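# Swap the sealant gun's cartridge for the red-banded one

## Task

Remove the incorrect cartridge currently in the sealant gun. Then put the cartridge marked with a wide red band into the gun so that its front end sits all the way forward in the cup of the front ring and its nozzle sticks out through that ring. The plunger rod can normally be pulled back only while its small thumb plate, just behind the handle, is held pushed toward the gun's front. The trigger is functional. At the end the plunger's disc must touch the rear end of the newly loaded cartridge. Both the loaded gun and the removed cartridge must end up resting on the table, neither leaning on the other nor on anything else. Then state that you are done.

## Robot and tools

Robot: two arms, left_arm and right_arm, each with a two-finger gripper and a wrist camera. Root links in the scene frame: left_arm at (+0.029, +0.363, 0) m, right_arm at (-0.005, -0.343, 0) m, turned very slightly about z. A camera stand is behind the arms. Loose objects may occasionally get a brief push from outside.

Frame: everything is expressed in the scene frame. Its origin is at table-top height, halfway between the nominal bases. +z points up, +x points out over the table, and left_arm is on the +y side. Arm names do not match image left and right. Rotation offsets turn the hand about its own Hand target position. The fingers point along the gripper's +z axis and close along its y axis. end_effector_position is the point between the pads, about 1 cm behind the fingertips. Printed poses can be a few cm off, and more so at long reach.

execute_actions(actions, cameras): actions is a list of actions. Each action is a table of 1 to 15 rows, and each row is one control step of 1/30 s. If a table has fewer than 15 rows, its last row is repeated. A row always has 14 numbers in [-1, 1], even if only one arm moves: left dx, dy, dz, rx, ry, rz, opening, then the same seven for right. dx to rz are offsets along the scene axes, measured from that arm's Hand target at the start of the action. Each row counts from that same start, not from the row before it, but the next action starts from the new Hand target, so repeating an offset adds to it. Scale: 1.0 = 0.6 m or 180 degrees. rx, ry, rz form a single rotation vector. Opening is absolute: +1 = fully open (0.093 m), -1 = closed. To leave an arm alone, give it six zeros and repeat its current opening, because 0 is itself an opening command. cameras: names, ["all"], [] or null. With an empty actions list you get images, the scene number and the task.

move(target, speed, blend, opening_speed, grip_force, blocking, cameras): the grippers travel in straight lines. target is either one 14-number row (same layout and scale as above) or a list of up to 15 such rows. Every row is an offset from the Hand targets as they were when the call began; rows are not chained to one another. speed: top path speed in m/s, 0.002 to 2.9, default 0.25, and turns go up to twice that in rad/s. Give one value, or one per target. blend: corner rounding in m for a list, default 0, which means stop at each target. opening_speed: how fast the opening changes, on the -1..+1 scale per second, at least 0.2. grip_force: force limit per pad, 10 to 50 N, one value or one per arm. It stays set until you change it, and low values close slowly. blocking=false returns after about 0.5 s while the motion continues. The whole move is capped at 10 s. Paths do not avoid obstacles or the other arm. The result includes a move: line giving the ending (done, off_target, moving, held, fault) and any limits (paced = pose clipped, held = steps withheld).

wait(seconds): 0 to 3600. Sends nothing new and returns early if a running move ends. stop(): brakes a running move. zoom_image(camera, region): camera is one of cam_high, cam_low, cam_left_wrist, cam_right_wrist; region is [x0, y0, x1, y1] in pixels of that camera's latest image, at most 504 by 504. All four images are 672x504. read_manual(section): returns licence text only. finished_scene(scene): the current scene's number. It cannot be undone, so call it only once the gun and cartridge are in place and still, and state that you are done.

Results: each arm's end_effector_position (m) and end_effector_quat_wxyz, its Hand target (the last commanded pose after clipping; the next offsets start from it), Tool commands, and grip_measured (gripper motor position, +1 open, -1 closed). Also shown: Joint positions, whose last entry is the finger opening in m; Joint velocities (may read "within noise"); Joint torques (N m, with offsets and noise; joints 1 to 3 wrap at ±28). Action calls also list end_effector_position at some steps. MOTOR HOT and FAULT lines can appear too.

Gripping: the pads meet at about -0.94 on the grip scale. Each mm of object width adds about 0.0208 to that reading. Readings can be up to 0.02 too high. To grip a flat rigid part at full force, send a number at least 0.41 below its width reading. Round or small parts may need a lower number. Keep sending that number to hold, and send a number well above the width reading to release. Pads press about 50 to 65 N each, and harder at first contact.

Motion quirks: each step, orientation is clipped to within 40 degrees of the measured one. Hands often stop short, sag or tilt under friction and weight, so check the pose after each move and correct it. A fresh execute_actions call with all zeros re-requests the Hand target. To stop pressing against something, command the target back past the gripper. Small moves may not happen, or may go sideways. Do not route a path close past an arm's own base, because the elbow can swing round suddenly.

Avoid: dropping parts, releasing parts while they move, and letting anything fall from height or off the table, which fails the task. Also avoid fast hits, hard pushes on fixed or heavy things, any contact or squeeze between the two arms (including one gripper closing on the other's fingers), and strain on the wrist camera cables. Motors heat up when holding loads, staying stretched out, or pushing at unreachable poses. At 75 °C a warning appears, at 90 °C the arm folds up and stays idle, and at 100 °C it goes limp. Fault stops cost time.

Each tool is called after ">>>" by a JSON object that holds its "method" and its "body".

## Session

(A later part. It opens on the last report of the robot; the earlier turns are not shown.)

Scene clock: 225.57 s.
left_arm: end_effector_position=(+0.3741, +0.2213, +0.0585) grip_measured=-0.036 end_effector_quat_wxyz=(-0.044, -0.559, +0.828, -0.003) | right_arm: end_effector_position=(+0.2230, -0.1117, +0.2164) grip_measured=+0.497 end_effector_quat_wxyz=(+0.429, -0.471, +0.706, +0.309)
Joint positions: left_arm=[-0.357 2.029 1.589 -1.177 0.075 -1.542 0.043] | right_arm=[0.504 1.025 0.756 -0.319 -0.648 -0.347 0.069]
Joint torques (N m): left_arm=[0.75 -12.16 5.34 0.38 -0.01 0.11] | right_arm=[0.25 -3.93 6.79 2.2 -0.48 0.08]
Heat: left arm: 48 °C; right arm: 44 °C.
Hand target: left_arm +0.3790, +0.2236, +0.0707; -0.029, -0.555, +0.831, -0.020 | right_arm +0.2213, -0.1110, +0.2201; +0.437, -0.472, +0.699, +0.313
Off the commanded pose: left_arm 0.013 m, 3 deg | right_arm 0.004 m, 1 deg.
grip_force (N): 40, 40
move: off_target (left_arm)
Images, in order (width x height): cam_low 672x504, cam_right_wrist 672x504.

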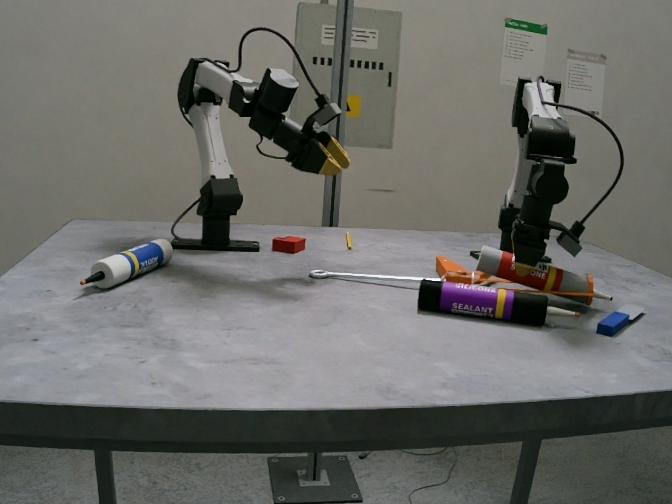

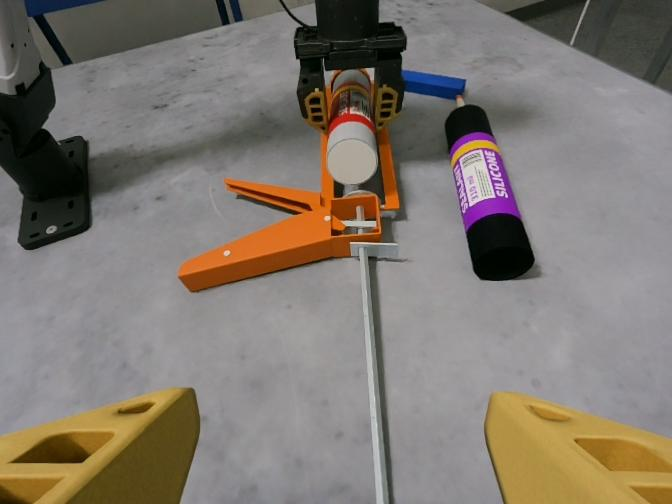

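>>> {"method": "move", "body": {"target": [[-0.0065,-0.0155,0.012,0.008,-0.0033,0,-0.4, 0,0,0,0,0,0,0.5],[0.003,0.0075,0.010,0.008,-0.0033,0,-0.4, 0,0,0,0,0,0,0.5]], "speed": 0.05, "cameras": ["cam_right_wrist","cam_low"]}}

>>> {"method": "zoom_image", "body": {"camera": "cam_low", "region": [530, 250, 620, 320]}}

>>> {"method": "zoom_image", "body": {"camera": "cam_right_wrist", "region": [290, 40, 430, 240]}}

Scene clock: 227.40 s.
left_arm: end_effector_position=(+0.3747, +0.2255, +0.0583) grip_measured=-0.036 end_effector_quat_wxyz=(-0.037, -0.559, +0.828, +0.004) | right_arm: end_effector_position=(+0.2230, -0.1117, +0.2164) grip_measured=+0.497 end_effector_quat_wxyz=(+0.429, -0.471, +0.706, +0.309)
Joint positions: left_arm=[-0.354 2.029 1.589 -1.18 0.055 -1.541 0.043] | right_arm=[0.504 1.025 0.756 -0.319 -0.648 -0.347 0.069]
Joint torques (N m): left_arm=[0.54 -12.63 6.6 0.15 -0.1 0.12] | right_arm=[0.24 -3.92 6.79 2.2 -0.47 0.08]
Heat: left arm: 48 °C; right arm: 44 °C.
Hand target: left_arm +0.3808, +0.2282, +0.0767; -0.018, -0.555, +0.831, -0.012 | right_arm +0.2213, -0.1110, +0.2201; +0.437, -0.472, +0.699, +0.313
Off the commanded pose: left_arm 0.019 m, 3 deg | right_arm 0.004 m, 1 deg.
grip_force (N): 40, 40
move: off_target (left_arm)
Images, in order (width x height): cam_low 672x504, cam_right_wrist 672x504.

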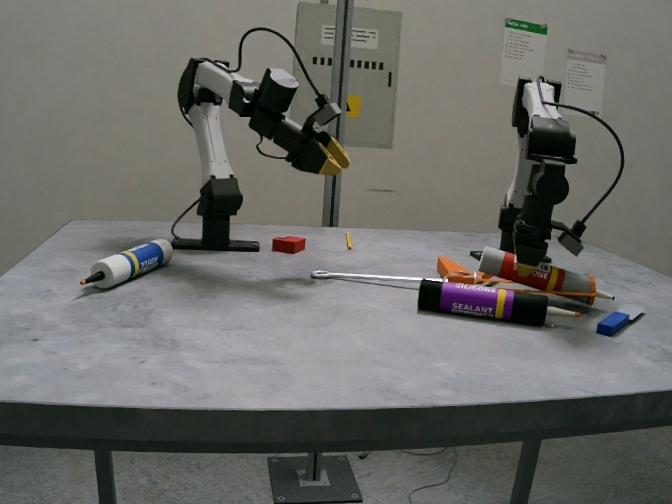

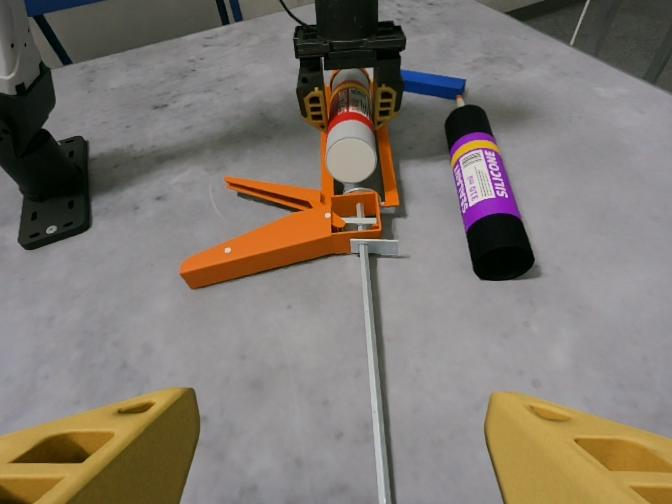

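Scaled by 5.600.

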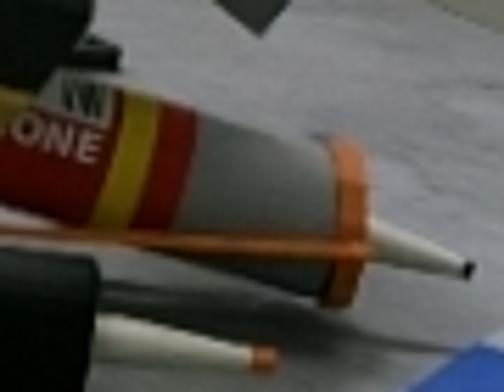

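Scaled by 2.520.

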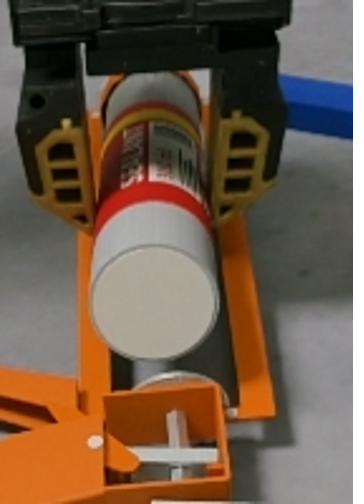

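>>> {"method": "move", "body": {"target": [[-0.0105,-0.0255,0.0,0,0,0,-0.4, 0,0,0,0,0,0,0.5],[-0.0105,-0.0255,0.02,0,0,0,-0.4, 0,0,0,0,0,0,0.5]], "speed": 0.06, "cameras": ["cam_low"]}}

>>> {"method": "zoom_image", "body": {"camera": "cam_low", "region": [530, 250, 620, 320]}}

Scene clock: 229.40 s.
left_arm: end_effector_position=(+0.3667, +0.2159, +0.0645) grip_measured=-0.036 end_effector_quat_wxyz=(-0.040, -0.552, +0.833, +0.011) | right_arm: end_effector_position=(+0.2230, -0.1117, +0.2164) grip_measured=+0.497 end_effector_quat_wxyz=(+0.429, -0.471, +0.706, +0.309)
Joint positions: left_arm=[-0.388 2.023 1.605 -1.216 0.052 -1.556 0.043] | right_arm=[0.504 1.025 0.756 -0.319 -0.648 -0.347 0.069]
Joint torques (N m): left_arm=[-0.2 -12.85 8.1 0.06 -0.07 -0.15] | right_arm=[0.25 -3.9 6.8 2.2 -0.48 0.08]
Heat: left arm: 49 °C; right arm: 44 °C.
Hand target: left_arm +0.3745, +0.2129, +0.0886; -0.018, -0.556, +0.831, -0.012 | right_arm +0.2213, -0.1110, +0.2201; +0.437, -0.472, +0.699, +0.313
Off the commanded pose: left_arm 0.026 m, 4 deg | right_arm 0.004 m, 1 deg.
grip_force (N): 40, 40
move: off_target (left_arm)

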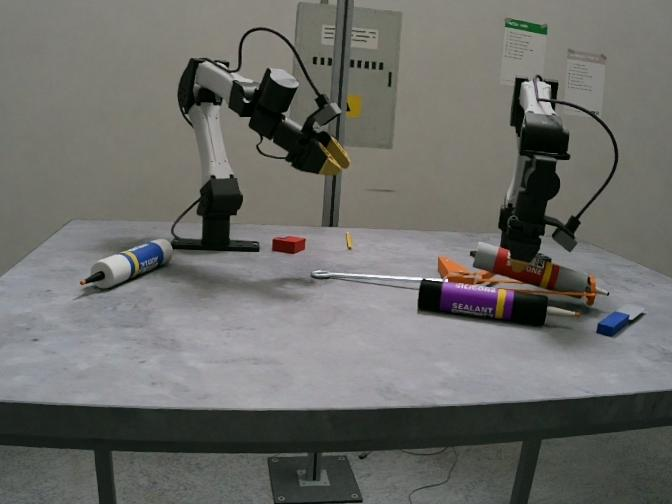

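Scaled by 5.600.

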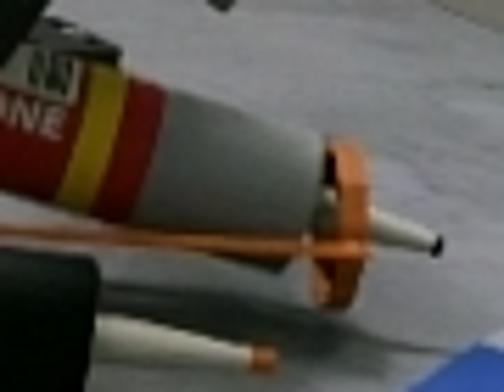

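>>> {"method": "move", "body": {"target": [-0.0007,0.0202,-0.019,0,0,0,-0.4, 0,0,0,0,0,0,0.5], "speed": 0.06, "cameras": ["cam_low","cam_right_wrist"]}}

>>> {"method": "zoom_image", "body": {"camera": "cam_low", "region": [530, 250, 620, 320]}}

>>> {"method": "zoom_image", "body": {"camera": "cam_right_wrist", "region": [290, 40, 430, 240]}}

Scene clock: 232.57 s.
left_arm: end_effector_position=(+0.3690, +0.2223, +0.0617) grip_measured=-0.036 end_effector_quat_wxyz=(-0.037, -0.558, +0.829, +0.006) | right_arm: end_effector_position=(+0.2230, -0.1117, +0.2164) grip_measured=+0.497 end_effector_quat_wxyz=(+0.429, -0.471, +0.706, +0.309)
Joint positions: left_arm=[-0.369 2.014 1.58 -1.19 0.053 -1.552 0.043] | right_arm=[0.504 1.025 0.756 -0.319 -0.648 -0.347 0.069]
Joint torques (N m): left_arm=[0.61 -12.81 5.3 0.28 -0.08 0.12] | right_arm=[0.23 -3.9 6.78 2.2 -0.48 0.08]
Heat: left arm: 49 °C; right arm: 44 °C.
Hand target: left_arm +0.3741, +0.2250, +0.0773; -0.018, -0.556, +0.831, -0.012 | right_arm +0.2213, -0.1110, +0.2201; +0.437, -0.472, +0.699, +0.313
Off the commanded pose: left_arm 0.017 m, 3 deg | right_arm 0.004 m, 1 deg.
grip_force (N): 40, 40
move: off_target (left_arm)

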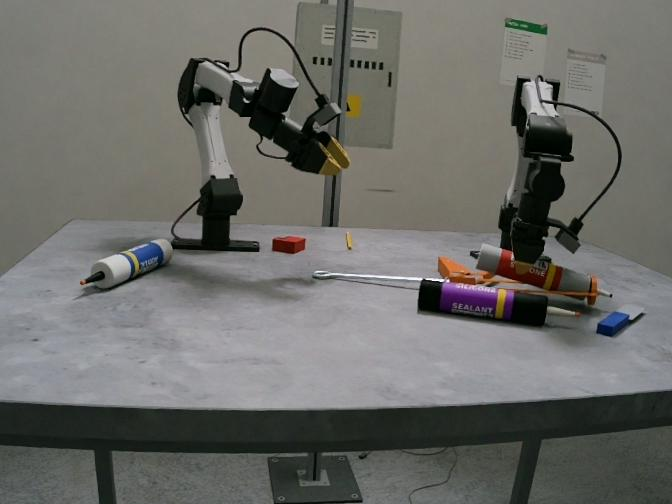

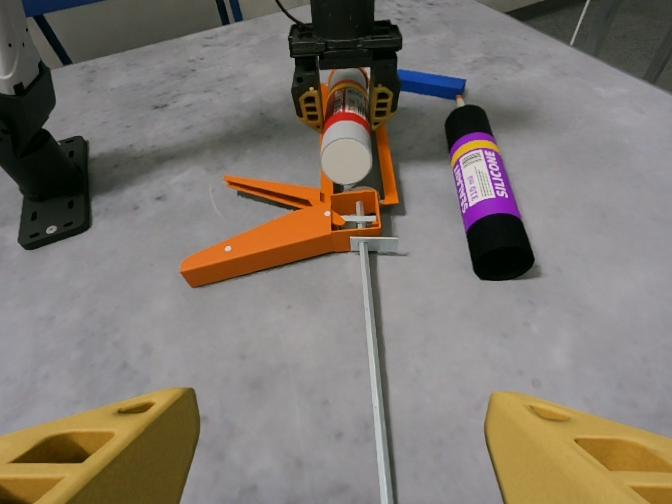

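Scaled by 5.600.

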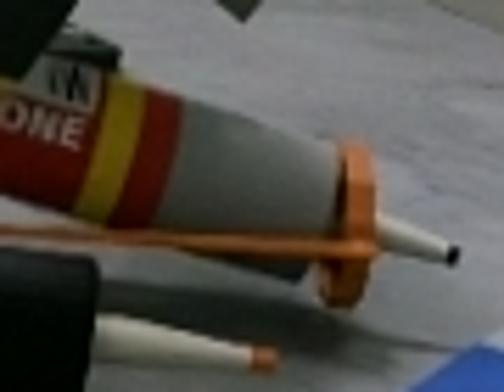

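Scaled by 2.520.

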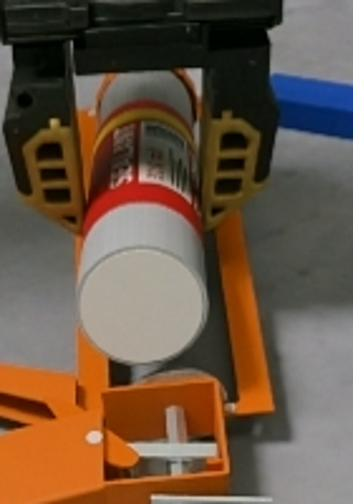

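>>> {"method": "move", "body": {"target": [[0.0062,-0.0025,0.0,0,0,-0.003,-0.4, 0,0,0,0,0,0,0.5],[0.0115,0.0105,-0.003,0,0,-0.003,-0.4, 0,0,0,0,0,0,0.5]], "speed": 0.06, "cameras": ["cam_low","cam_right_wrist"]}}

>>> {"method": "zoom_image", "body": {"camera": "cam_low", "region": [530, 250, 620, 320]}}

>>> {"method": "zoom_image", "body": {"camera": "cam_right_wrist", "region": [290, 40, 430, 240]}}

Scene clock: 233.90 s.
left_arm: end_effector_position=(+0.3726, +0.2303, +0.0617) grip_measured=-0.036 end_effector_quat_wxyz=(-0.037, -0.556, +0.830, +0.005) | right_arm: end_effector_position=(+0.2230, -0.1117, +0.2164) grip_measured=+0.497 end_effector_quat_wxyz=(+0.429, -0.471, +0.706, +0.309)
Joint positions: left_arm=[-0.345 2.014 1.58 -1.189 0.054 -1.523 0.043] | right_arm=[0.504 1.025 0.756 -0.319 -0.648 -0.347 0.069]
Joint torques (N m): left_arm=[0.43 -11.33 6.75 0.3 -0.08 0.15] | right_arm=[0.2 -3.93 6.76 2.2 -0.48 0.07]
Heat: left arm: 50 °C; right arm: 44 °C.
Hand target: left_arm +0.3810, +0.2313, +0.0755; -0.018, -0.552, +0.834, -0.012 | right_arm +0.2213, -0.1110, +0.2201; +0.437, -0.472, +0.699, +0.313
Off the commanded pose: left_arm 0.016 m, 3 deg | right_arm 0.004 m, 1 deg.
grip_force (N): 40, 40
move: off_target (left_arm)

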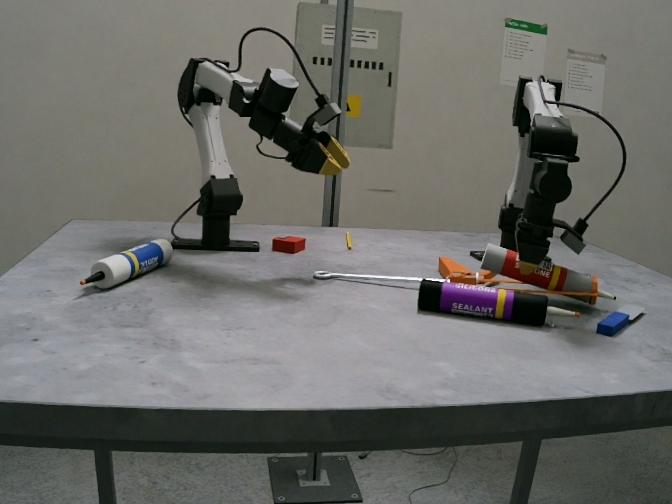

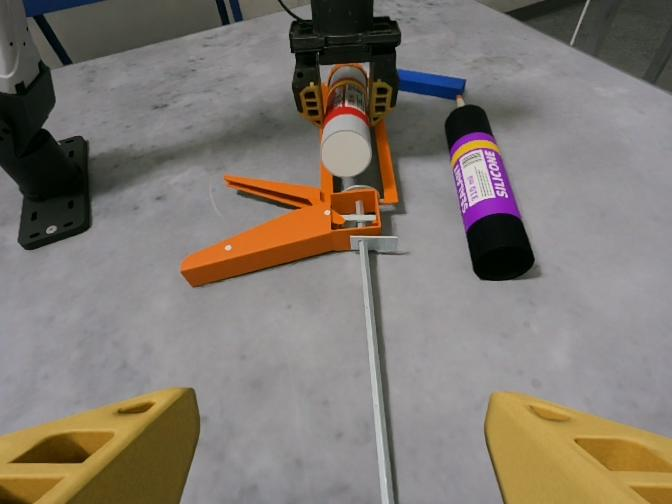

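Scaled by 5.600.

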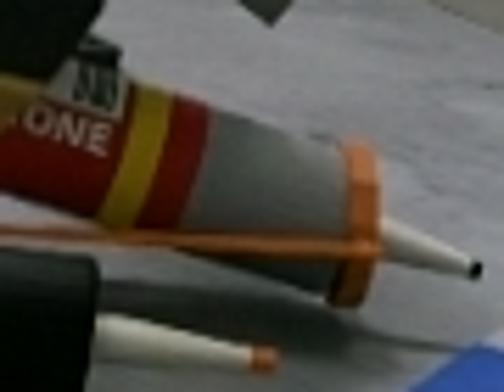

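Scaled by 2.520.

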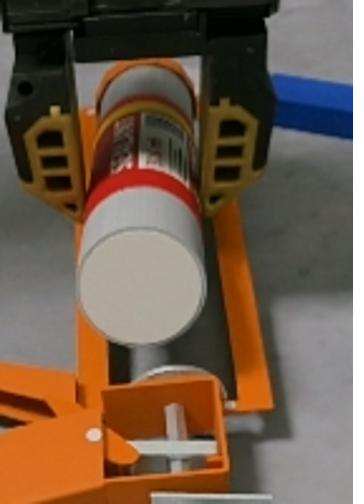

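>>> {"method": "move", "body": {"target": [0.0048,0.0015,-0.02,0.0257,-0.0105,0.0,-0.4, 0,0,0,0,0,0,0.5], "speed": 0.05, "cameras": ["cam_low","cam_right_wrist"]}}

>>> {"method": "zoom_image", "body": {"camera": "cam_low", "region": [440, 230, 620, 320]}}

>>> {"method": "zoom_image", "body": {"camera": "cam_right_wrist", "region": [290, 40, 430, 240]}}

Scene clock: 235.70 s.
left_arm: end_effector_position=(+0.3769, +0.2302, +0.0585) grip_measured=-0.036 end_effector_quat_wxyz=(-0.007, -0.548, +0.836, +0.015) | right_arm: end_effector_position=(+0.2230, -0.1117, +0.2164) grip_measured=+0.497 end_effector_quat_wxyz=(+0.429, -0.471, +0.706, +0.309)
Joint positions: left_arm=[-0.369 2.014 1.569 -1.158 -0.007 -1.53 0.043] | right_arm=[0.504 1.025 0.756 -0.319 -0.648 -0.347 0.069]
Joint torques (N m): left_arm=[-0.27 -10.03 5.59 0.48 -0.34 -0.14] | right_arm=[0.21 -3.92 6.76 2.2 -0.48 0.08]
Heat: left arm: 50 °C; right arm: 44 °C.
Hand target: left_arm +0.3838, +0.2323, +0.0634; +0.018, -0.552, +0.834, +0.013 | right_arm +0.2213, -0.1110, +0.2201; +0.437, -0.472, +0.699, +0.313
Off the commanded pose: left_arm 0.009 m, 3 deg | right_arm 0.004 m, 1 deg.
grip_force (N): 40, 40
move: off_target (left_arm)

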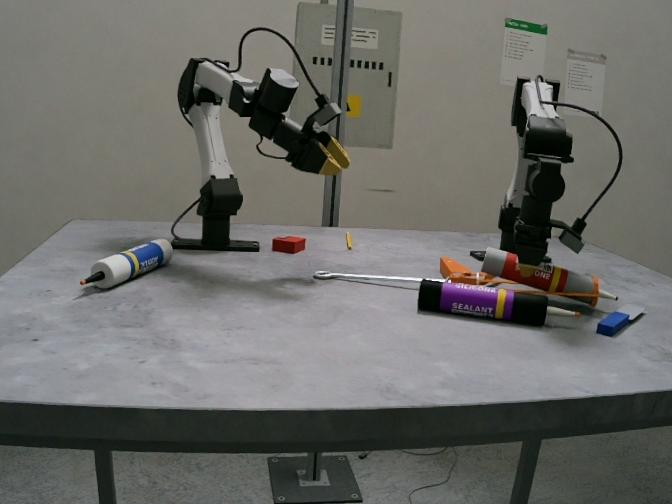

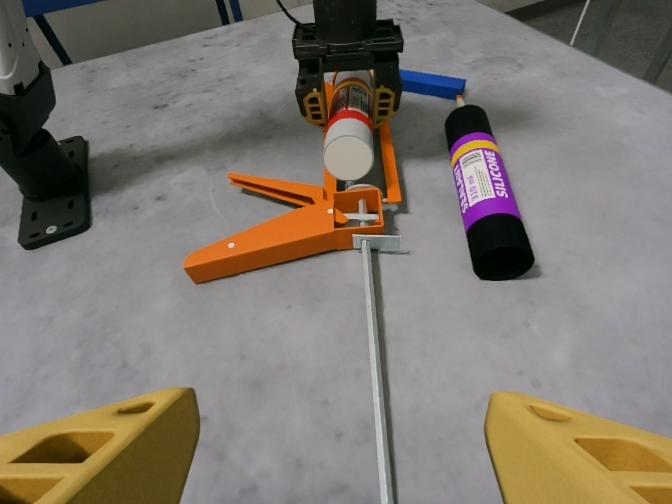

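Scaled by 2.800.

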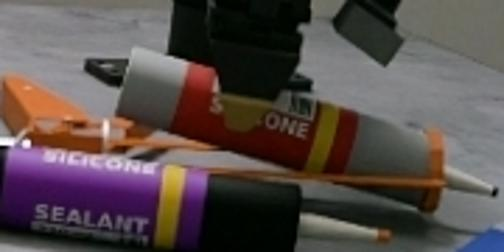

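Scaled by 2.520.

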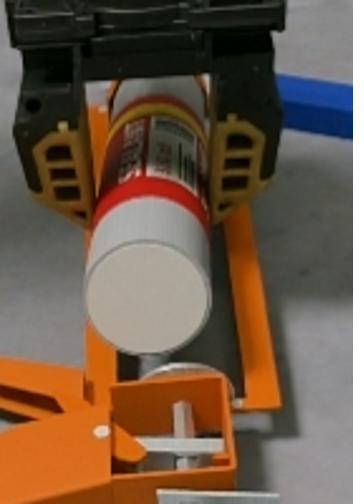

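>>> {"method": "move", "body": {"target": [[0.0052,-0.002,0,0,0,0.0061,-0.4, 0,0,0,0,0,0,0.5],[0.0063,0.0012,-0.022,0.0257,-0.0105,0.0061,-0.4, 0,0,0,0,0,0,0.5]], "speed": 0.05, "cameras": ["cam_low","cam_right_wrist"]}}

>>> {"method": "zoom_image", "body": {"camera": "cam_low", "region": [440, 230, 620, 320]}}

>>> {"method": "zoom_image", "body": {"camera": "cam_right_wrist", "region": [290, 40, 430, 240]}}

Scene clock: 238.20 s.
left_arm: end_effector_position=(+0.3817, +0.2293, +0.0503) grip_measured=-0.036 end_effector_quat_wxyz=(+0.033, -0.555, +0.831, +0.032) | right_arm: end_effector_position=(+0.2230, -0.1117, +0.2164) grip_measured=+0.497 end_effector_quat_wxyz=(+0.429, -0.471, +0.706, +0.309)
Joint positions: left_arm=[-0.403 2.026 1.551 -1.115 -0.09 -1.582 0.043] | right_arm=[0.504 1.025 0.756 -0.319 -0.648 -0.347 0.069]
Joint torques (N m): left_arm=[-0.16 -8.83 5.44 0.47 -0.44 -0.17] | right_arm=[0.24 -3.9 6.79 2.2 -0.48 0.08]
Heat: left arm: 50 °C; right arm: 44 °C.
Hand target: left_arm +0.3876, +0.2329, +0.0503; +0.054, -0.558, +0.827, +0.037 | right_arm +0.2213, -0.1110, +0.2201; +0.437, -0.472, +0.699, +0.313
Off the commanded pose: left_arm 0.007 m, 3 deg | right_arm 0.004 m, 1 deg.
grip_force (N): 40, 40
move: off_target (left_arm)

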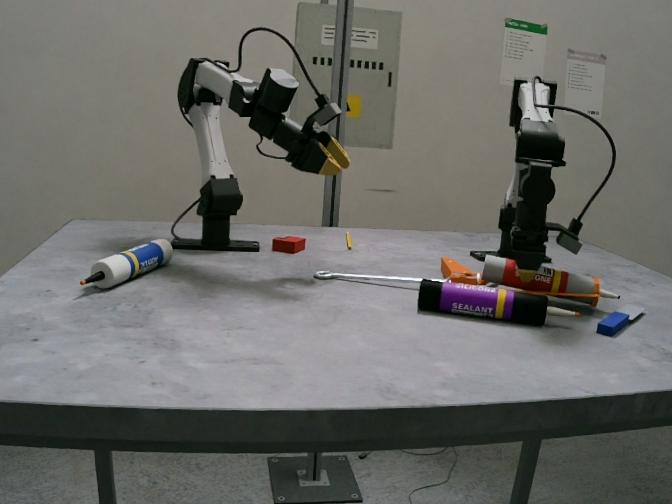

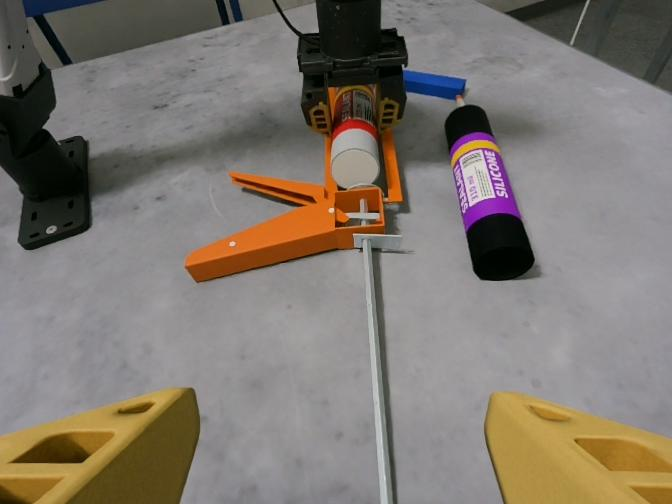

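Scaled by 2.800.

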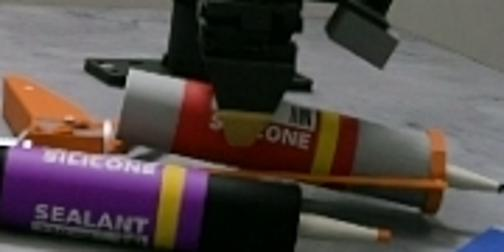

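Scaled by 2.520.

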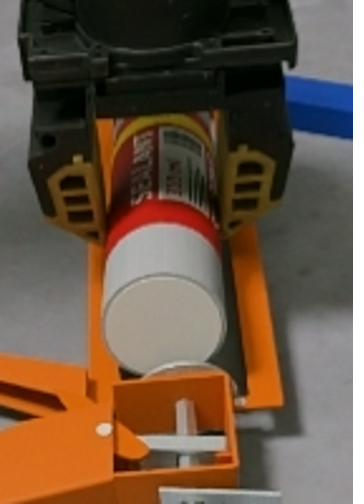

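>>> {"method": "zoom_image", "body": {"camera": "cam_right_wrist", "region": [320, 130, 410, 250]}}

>>> {"method": "zoom_image", "body": {"camera": "cam_low", "region": [430, 240, 520, 310]}}

>>> {"method": "zoom_image", "body": {"camera": "cam_low", "region": [550, 250, 640, 320]}}

Scaled by 4.200.

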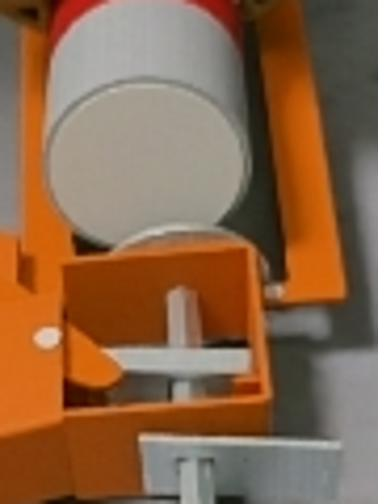

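Scaled by 5.600.

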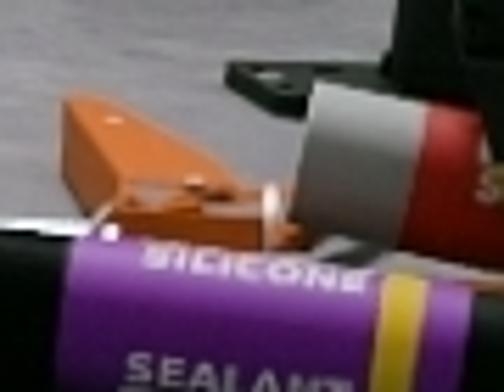

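Scaled by 5.600.

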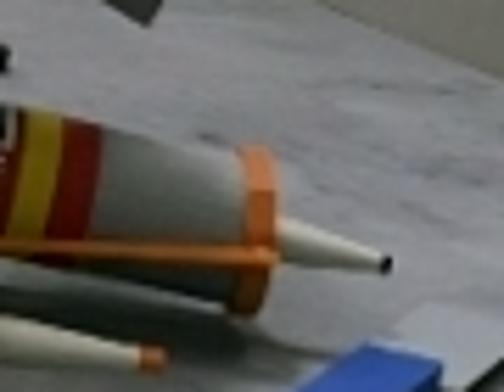

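>>> {"method": "move", "body": {"target": [0.0020,0.0006,-0.035,0.041,-0.0168,0.0,-0.4, 0,0,0,0,0,0,0.5], "speed": 0.05, "cameras": ["cam_low","cam_right_wrist"]}}

>>> {"method": "zoom_image", "body": {"camera": "cam_right_wrist", "region": [300, 50, 420, 250]}}

>>> {"method": "zoom_image", "body": {"camera": "cam_low", "region": [450, 240, 630, 320]}}

Scene clock: 241.03 s.
left_arm: end_effector_position=(+0.3848, +0.2286, +0.0352) grip_measured=-0.036 end_effector_quat_wxyz=(+0.091, -0.554, +0.825, +0.063) | right_arm: end_effector_position=(+0.2230, -0.1117, +0.2164) grip_measured=+0.497 end_effector_quat_wxyz=(+0.429, -0.471, +0.706, +0.309)
Joint positions: left_arm=[-0.459 2.051 1.513 -1.051 -0.22 -1.643 0.043] | right_arm=[0.504 1.025 0.756 -0.319 -0.648 -0.347 0.069]
Joint torques (N m): left_arm=[-0.29 -7.77 4.82 0.5 -0.58 -0.12] | right_arm=[0.25 -3.9 6.78 2.21 -0.47 0.08]
Heat: left arm: 50 °C; right arm: 44 °C.
Hand target: left_arm +0.3887, +0.2333, +0.0291; +0.111, -0.555, +0.821, +0.076 | right_arm +0.2213, -0.1110, +0.2201; +0.437, -0.472, +0.699, +0.313
Off the commanded pose: left_arm 0.009 m, 3 deg | right_arm 0.004 m, 1 deg.
grip_force (N): 40, 40
move: off_target (left_arm)

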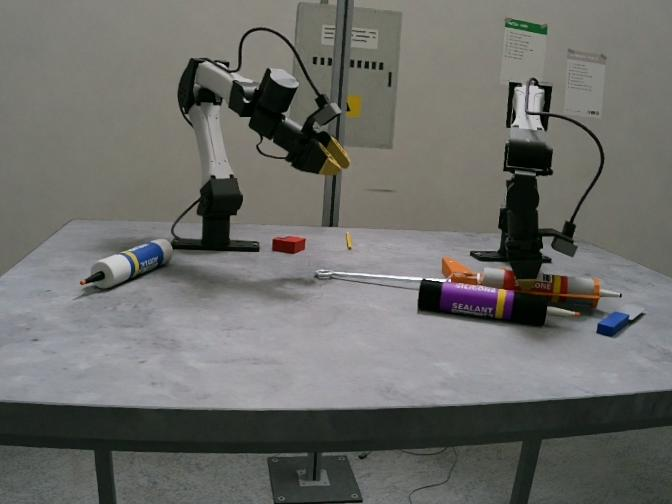

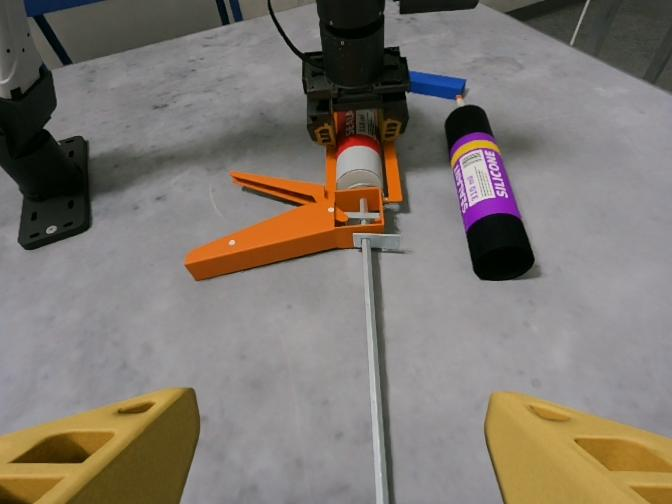

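Scaled by 2.520.

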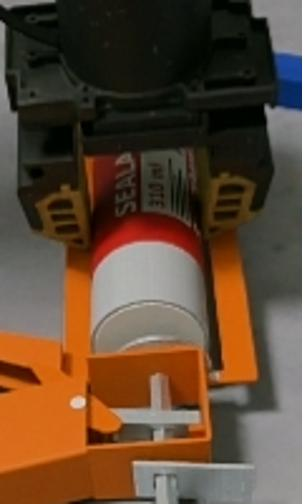

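Scaled by 2.800.

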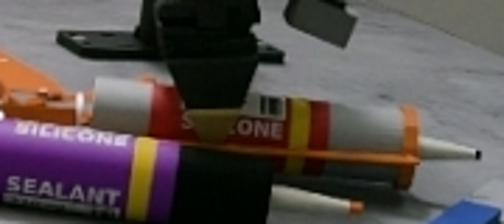

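>>> {"method": "move", "body": {"target": [[-0.0055,-0.0068,-0.003,0.008,-0.0033,0.0,-0.4, 0,0,0,0,0,0,0.5],[-0.0055,-0.0068,-0.003,0.008,-0.0033,0.0,0.35, 0,0,0,0,0,0,0.5],[-0.0055,-0.0068,0.12,0.008,-0.0033,0.0,0.35, 0,0,0,0,0,0,0.5]], "speed": [0.05,0.05,0.15], "opening_speed": 1.0, "cameras": ["cam_low","cam_right_wrist","cam_left_wrist"]}}

>>> {"method": "zoom_image", "body": {"camera": "cam_right_wrist", "region": [300, 50, 420, 250]}}

>>> {"method": "zoom_image", "body": {"camera": "cam_low", "region": [430, 240, 630, 320]}}

Scene clock: 244.73 s.
left_arm: end_effector_position=(+0.3819, +0.2310, +0.0896) grip_measured=+0.348 end_effector_quat_wxyz=(+0.111, -0.548, +0.824, +0.094) | right_arm: end_effector_position=(+0.2230, -0.1117, +0.2164) grip_measured=+0.497 end_effector_quat_wxyz=(+0.429, -0.471, +0.706, +0.309)
Joint positions: left_arm=[-0.485 2.03 1.69 -1.29 -0.285 -1.667 0.062] | right_arm=[0.504 1.025 0.756 -0.319 -0.648 -0.347 0.069]
Joint torques (N m): left_arm=[-0.24 -10.47 7.17 0.17 -0.28 -0.18] | right_arm=[0.23 -3.88 6.75 2.2 -0.47 0.08]
Heat: left arm: 50 °C; right arm: 44 °C.
Hand target: left_arm +0.3854, +0.2292, +0.1012; +0.122, -0.554, +0.820, +0.083 | right_arm +0.2213, -0.1110, +0.2201; +0.437, -0.472, +0.699, +0.313
Off the commanded pose: left_arm 0.012 m, 2 deg | right_arm 0.004 m, 1 deg.
grip_force (N): 40, 40
move: off_target (left_arm)
Images, in order (width x height): cam_low 672x504, cam_left_wrist 672x504, cam_right_wrist 672x504.

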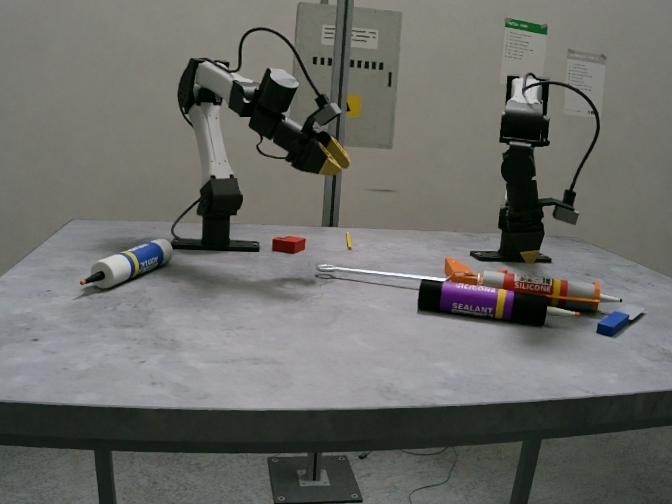

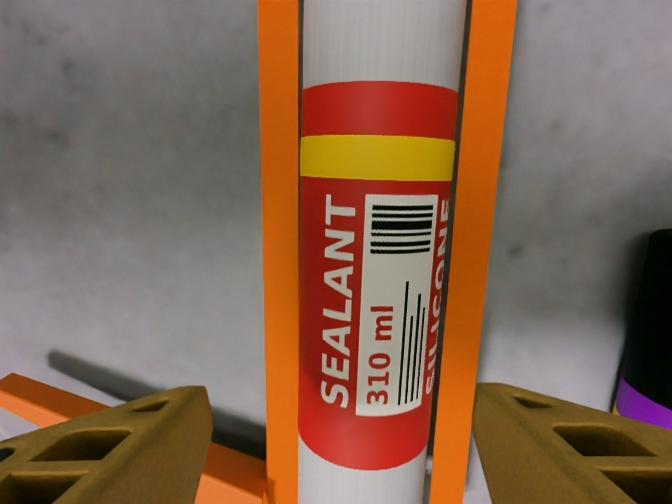

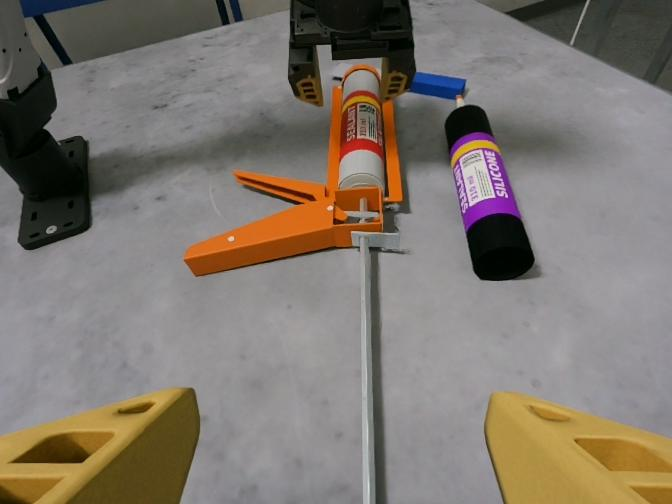

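Scaled by 2.520.

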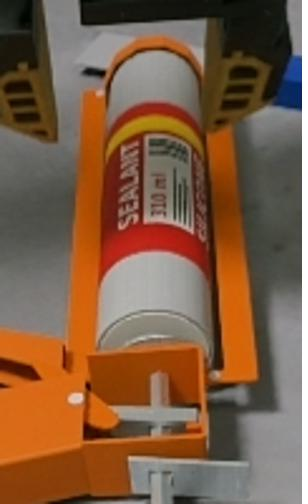

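Scaled by 2.520.

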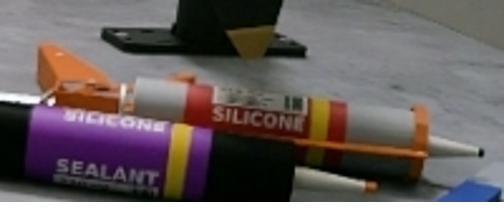

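>>> {"method": "move", "body": {"target": [0,0,0,-0.0875,0.0351,-0.0016,1, -0.0067,-0.0183,-0.2,-0.26,0.0978,-0.005,0.4], "speed": 0.3, "cameras": ["cam_high","cam_right_wrist","cam_left_wrist"]}}

Scene clock: 248.60 s.
left_arm: end_effector_position=(+0.3785, +0.2310, +0.0863) grip_measured=+1.000 end_effector_quat_wxyz=(-0.011, -0.561, +0.828, +0.023) | right_arm: end_effector_position=(+0.2157, -0.1237, +0.1002) grip_measured=+0.402 end_effector_quat_wxyz=(+0.115, -0.550, +0.823, +0.078)
Joint positions: left_arm=[-0.366 2.021 1.69 -1.291 -0.008 -1.557 0.093] | right_arm=[0.745 1.504 1.092 -0.91 -0.124 -0.447 0.065]
Joint torques (N m): left_arm=[0.47 -11.44 7.1 0.29 0.02 0.14] | right_arm=[0.62 -4.26 8.57 0.81 -0.22 0.11]
Heat: left arm: 51 °C; right arm: 44 °C.
Hand target: left_arm +0.3855, +0.2292, +0.1012; +0.000, -0.558, +0.830, +0.000 | right_arm +0.2172, -0.1220, +0.1000; +0.108, -0.549, +0.826, +0.074
Off the commanded pose: left_arm 0.017 m, 3 deg | right_arm 0.002 m, 1 deg.
grip_force (N): 40, 40
move: off_target (left_arm)
Images, in order (width x height): cam_high 672x504, cam_left_wrist 672x504, cam_right_wrist 672x504.

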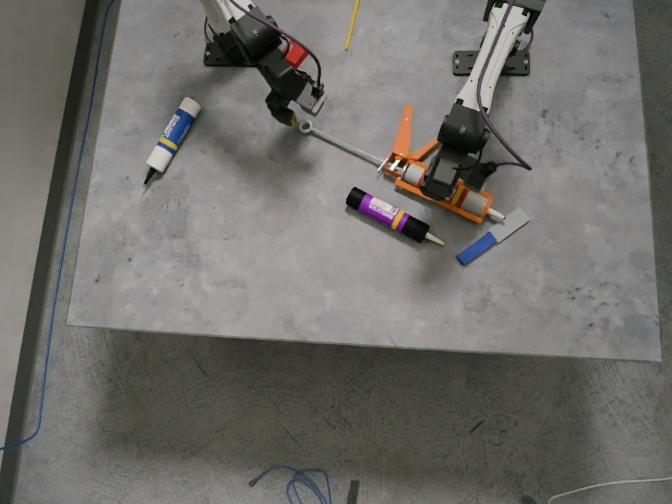

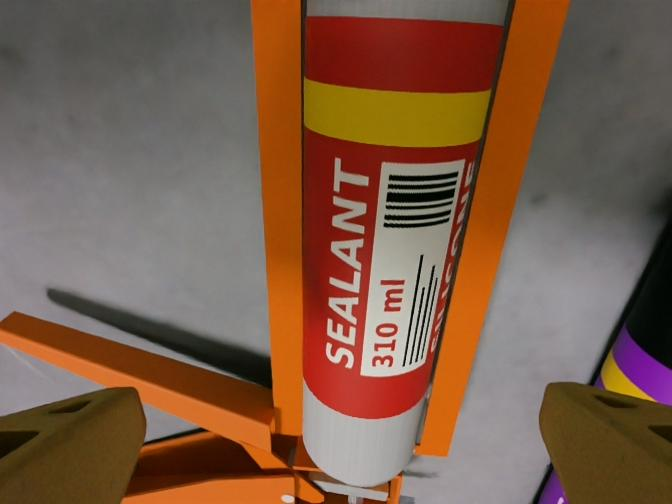

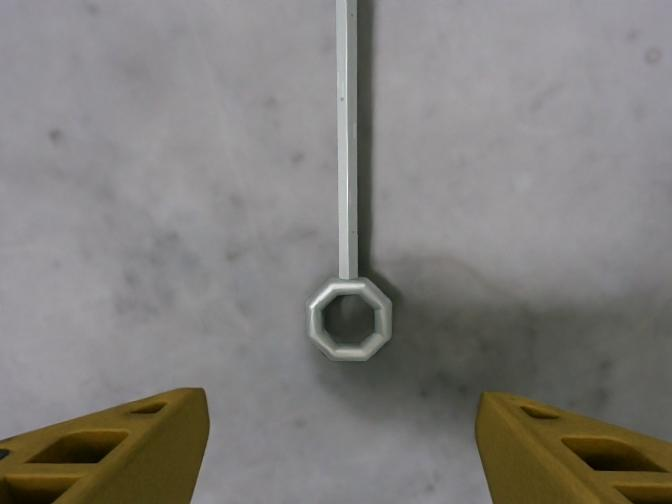

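>>> {"method": "move", "body": {"target": [-0.0005,-0.0012,-0.1187,0,0,-0.0111,1, 0.0097,-0.0083,-0.15,0,0,0,0.4], "speed": 0.15, "cameras": ["cam_high","cam_right_wrist","cam_left_wrist"]}}

>>> {"method": "zoom_image", "body": {"camera": "cam_high", "region": [350, 130, 540, 250]}}

Scene clock: 252.77 s.
left_arm: end_effector_position=(+0.3865, +0.2277, +0.0380) grip_measured=+1.000 end_effector_quat_wxyz=(+0.007, -0.547, +0.837, -0.004) | right_arm: end_effector_position=(+0.2213, -0.1265, +0.0174) grip_measured=+0.402 end_effector_quat_wxyz=(+0.111, -0.548, +0.826, +0.075)
Joint positions: left_arm=[-0.366 2.027 1.505 -1.033 -0.007 -1.524 0.093] | right_arm=[0.727 1.633 0.873 -0.572 -0.124 -0.458 0.065]
Joint torques (N m): left_arm=[0.29 -7.79 4.64 0.5 0.04 0.14] | right_arm=[-0.24 -4.59 5.61 1.19 -0.24 -0.06]
Heat: left arm: 51 °C; right arm: 44 °C.
Hand target: left_arm +0.3852, +0.2284, +0.0300; +0.000, -0.543, +0.840, +0.000 | right_arm +0.2230, -0.1269, +0.0100; +0.108, -0.549, +0.826, +0.074
Off the commanded pose: left_arm 0.008 m, 1 deg | right_arm 0.008 m, 0 deg.
grip_force (N): 40, 40
move: done
Images, in order (width x height): cam_high 672x504, cam_left_wrist 672x504, cam_right_wrist 672x504.

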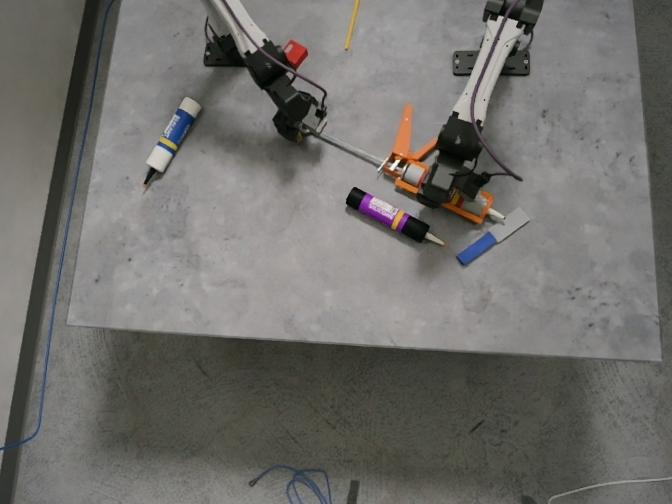

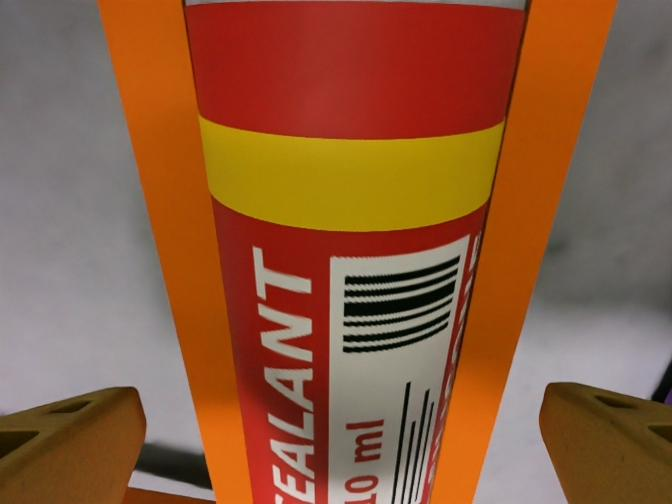

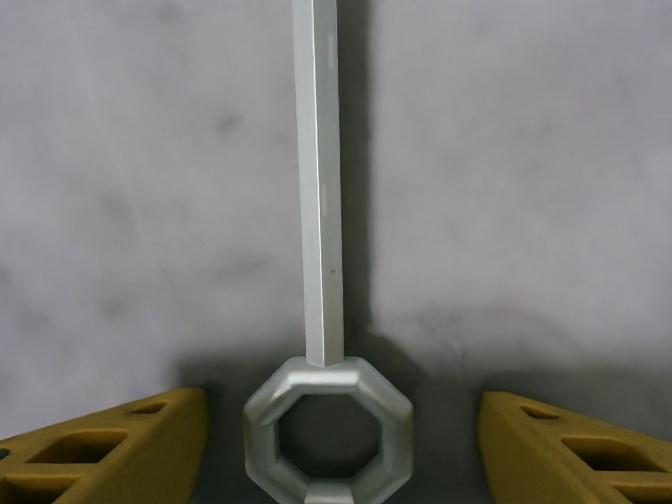

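Scaled by 2.653.

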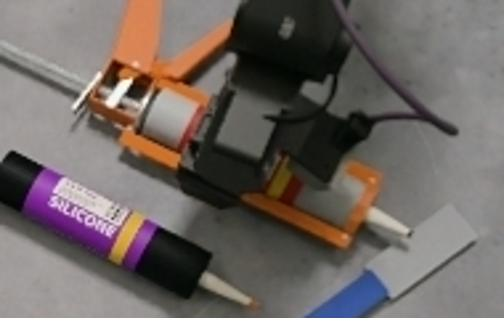

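>>> {"method": "move", "body": {"target": [[0.001,0,-0.018,0,0,0,1, -0.0047,0.0019,0,0,0,0,0.4],[0.001,0,-0.018,0,0,0,0.25, -0.0047,0.0019,0,0,0,0,-0.6]], "speed": 0.1, "grip_force": 50, "cameras": ["cam_right_wrist","cam_left_wrist"]}}

Scene clock: 255.07 s.
left_arm: end_effector_position=(+0.3877, +0.2268, +0.0266) grip_measured=+0.508 end_effector_quat_wxyz=(+0.007, -0.548, +0.836, -0.006) | right_arm: end_effector_position=(+0.2206, -0.1259, +0.0171) grip_measured=-0.359 end_effector_quat_wxyz=(+0.111, -0.549, +0.825, +0.076)
Joint positions: left_arm=[-0.366 2.043 1.481 -0.991 -0.004 -1.525 0.07] | right_arm=[0.729 1.633 0.871 -0.569 -0.125 -0.459 0.028]
Joint torques (N m): left_arm=[0.35 -7.86 4.77 0.44 0.02 0.18] | right_arm=[0.49 -5.07 5.3 1.21 -0.21 0.05]
Heat: left arm: 51 °C; right arm: 44 °C.
Hand target: left_arm +0.3858, +0.2285, +0.0192; +0.000, -0.543, +0.840, +0.000 | right_arm +0.2201, -0.1259, +0.0100; +0.107, -0.549, +0.826, +0.074
Off the commanded pose: left_arm 0.008 m, 1 deg | right_arm 0.007 m, 0 deg.
move: done
Images, in order (width x height): cam_left_wrist 672x504, cam_right_wrist 672x504.

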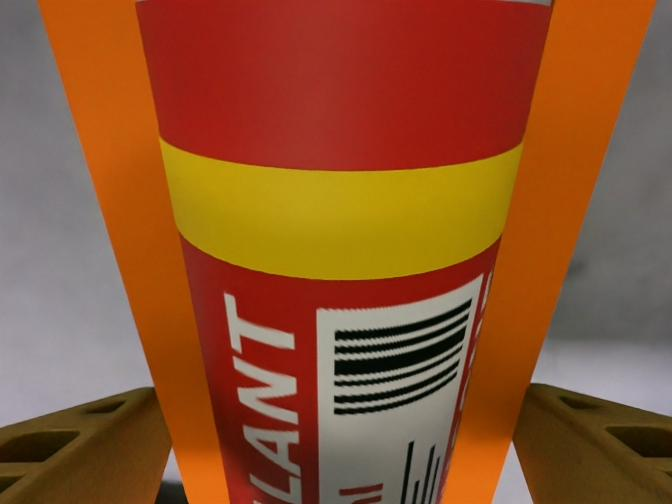

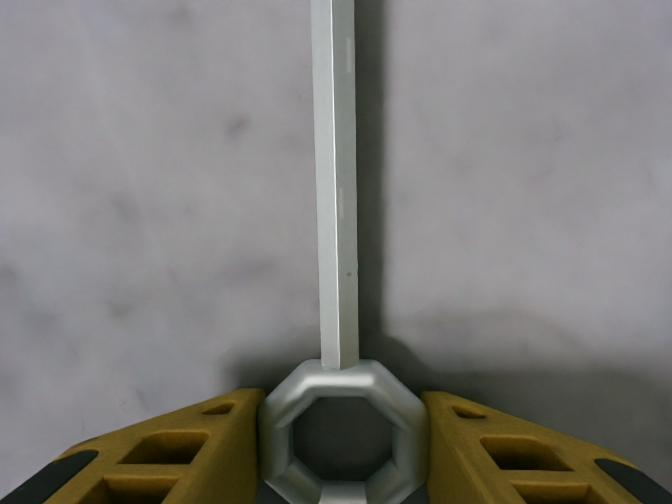

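>>> {"method": "move", "body": {"target": [-0.0225,-0.0538,0,0,0,0,0.25, 0,0,0,0,0,0,-0.6], "speed": 0.06, "cameras": ["cam_right_wrist","cam_high"]}}

>>> {"method": "zoom_image", "body": {"camera": "cam_high", "region": [350, 130, 540, 250]}}

Scene clock: 256.43 s.
left_arm: end_effector_position=(+0.3850, +0.2200, +0.0270) grip_measured=+0.522 end_effector_quat_wxyz=(+0.035, -0.548, +0.836, +0.013) | right_arm: end_effector_position=(+0.2180, -0.1280, +0.0155) grip_measured=-0.349 end_effector_quat_wxyz=(+0.105, -0.549, +0.825, +0.075)
Joint positions: left_arm=[-0.415 2.043 1.481 -0.992 -0.073 -1.575 0.07] | right_arm=[0.729 1.633 0.867 -0.577 -0.125 -0.461 0.028]
Joint torques (N m): left_arm=[-2.84 -7.87 4.94 0.41 0.56 -0.29] | right_arm=[0.43 -4.98 5.6 1.27 -0.21 0.07]
Heat: left arm: 51 °C; right arm: 44 °C.
Hand target: left_arm +0.3722, +0.1963, +0.0192; +0.000, -0.543, +0.840, +0.000 | right_arm +0.2202, -0.1258, +0.0100; +0.108, -0.549, +0.826, +0.074
Off the commanded pose: left_arm 0.028 m, 4 deg | right_arm 0.006 m, 0 deg.
move: off_target (left_arm)
Images, in order (width x height): cam_high 672x504, cam_right_wrist 672x504.

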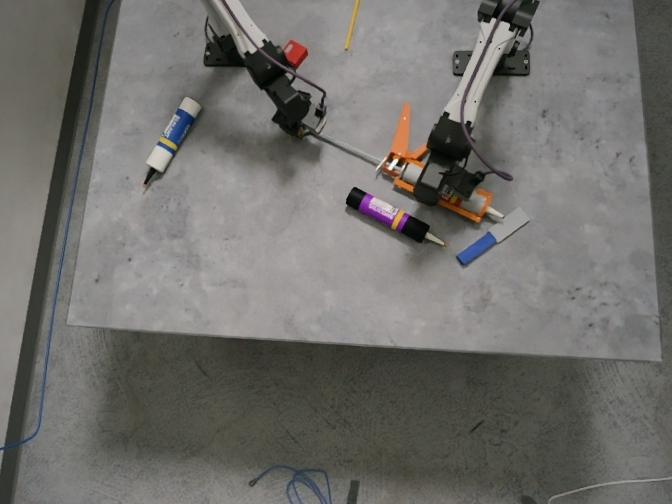

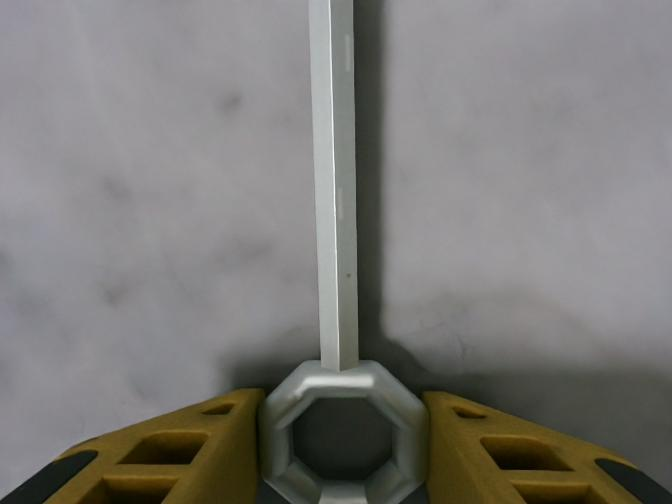

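Scaled by 2.653.

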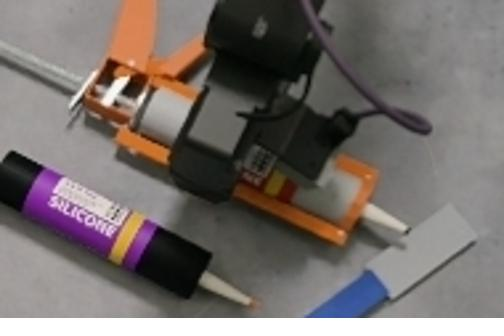

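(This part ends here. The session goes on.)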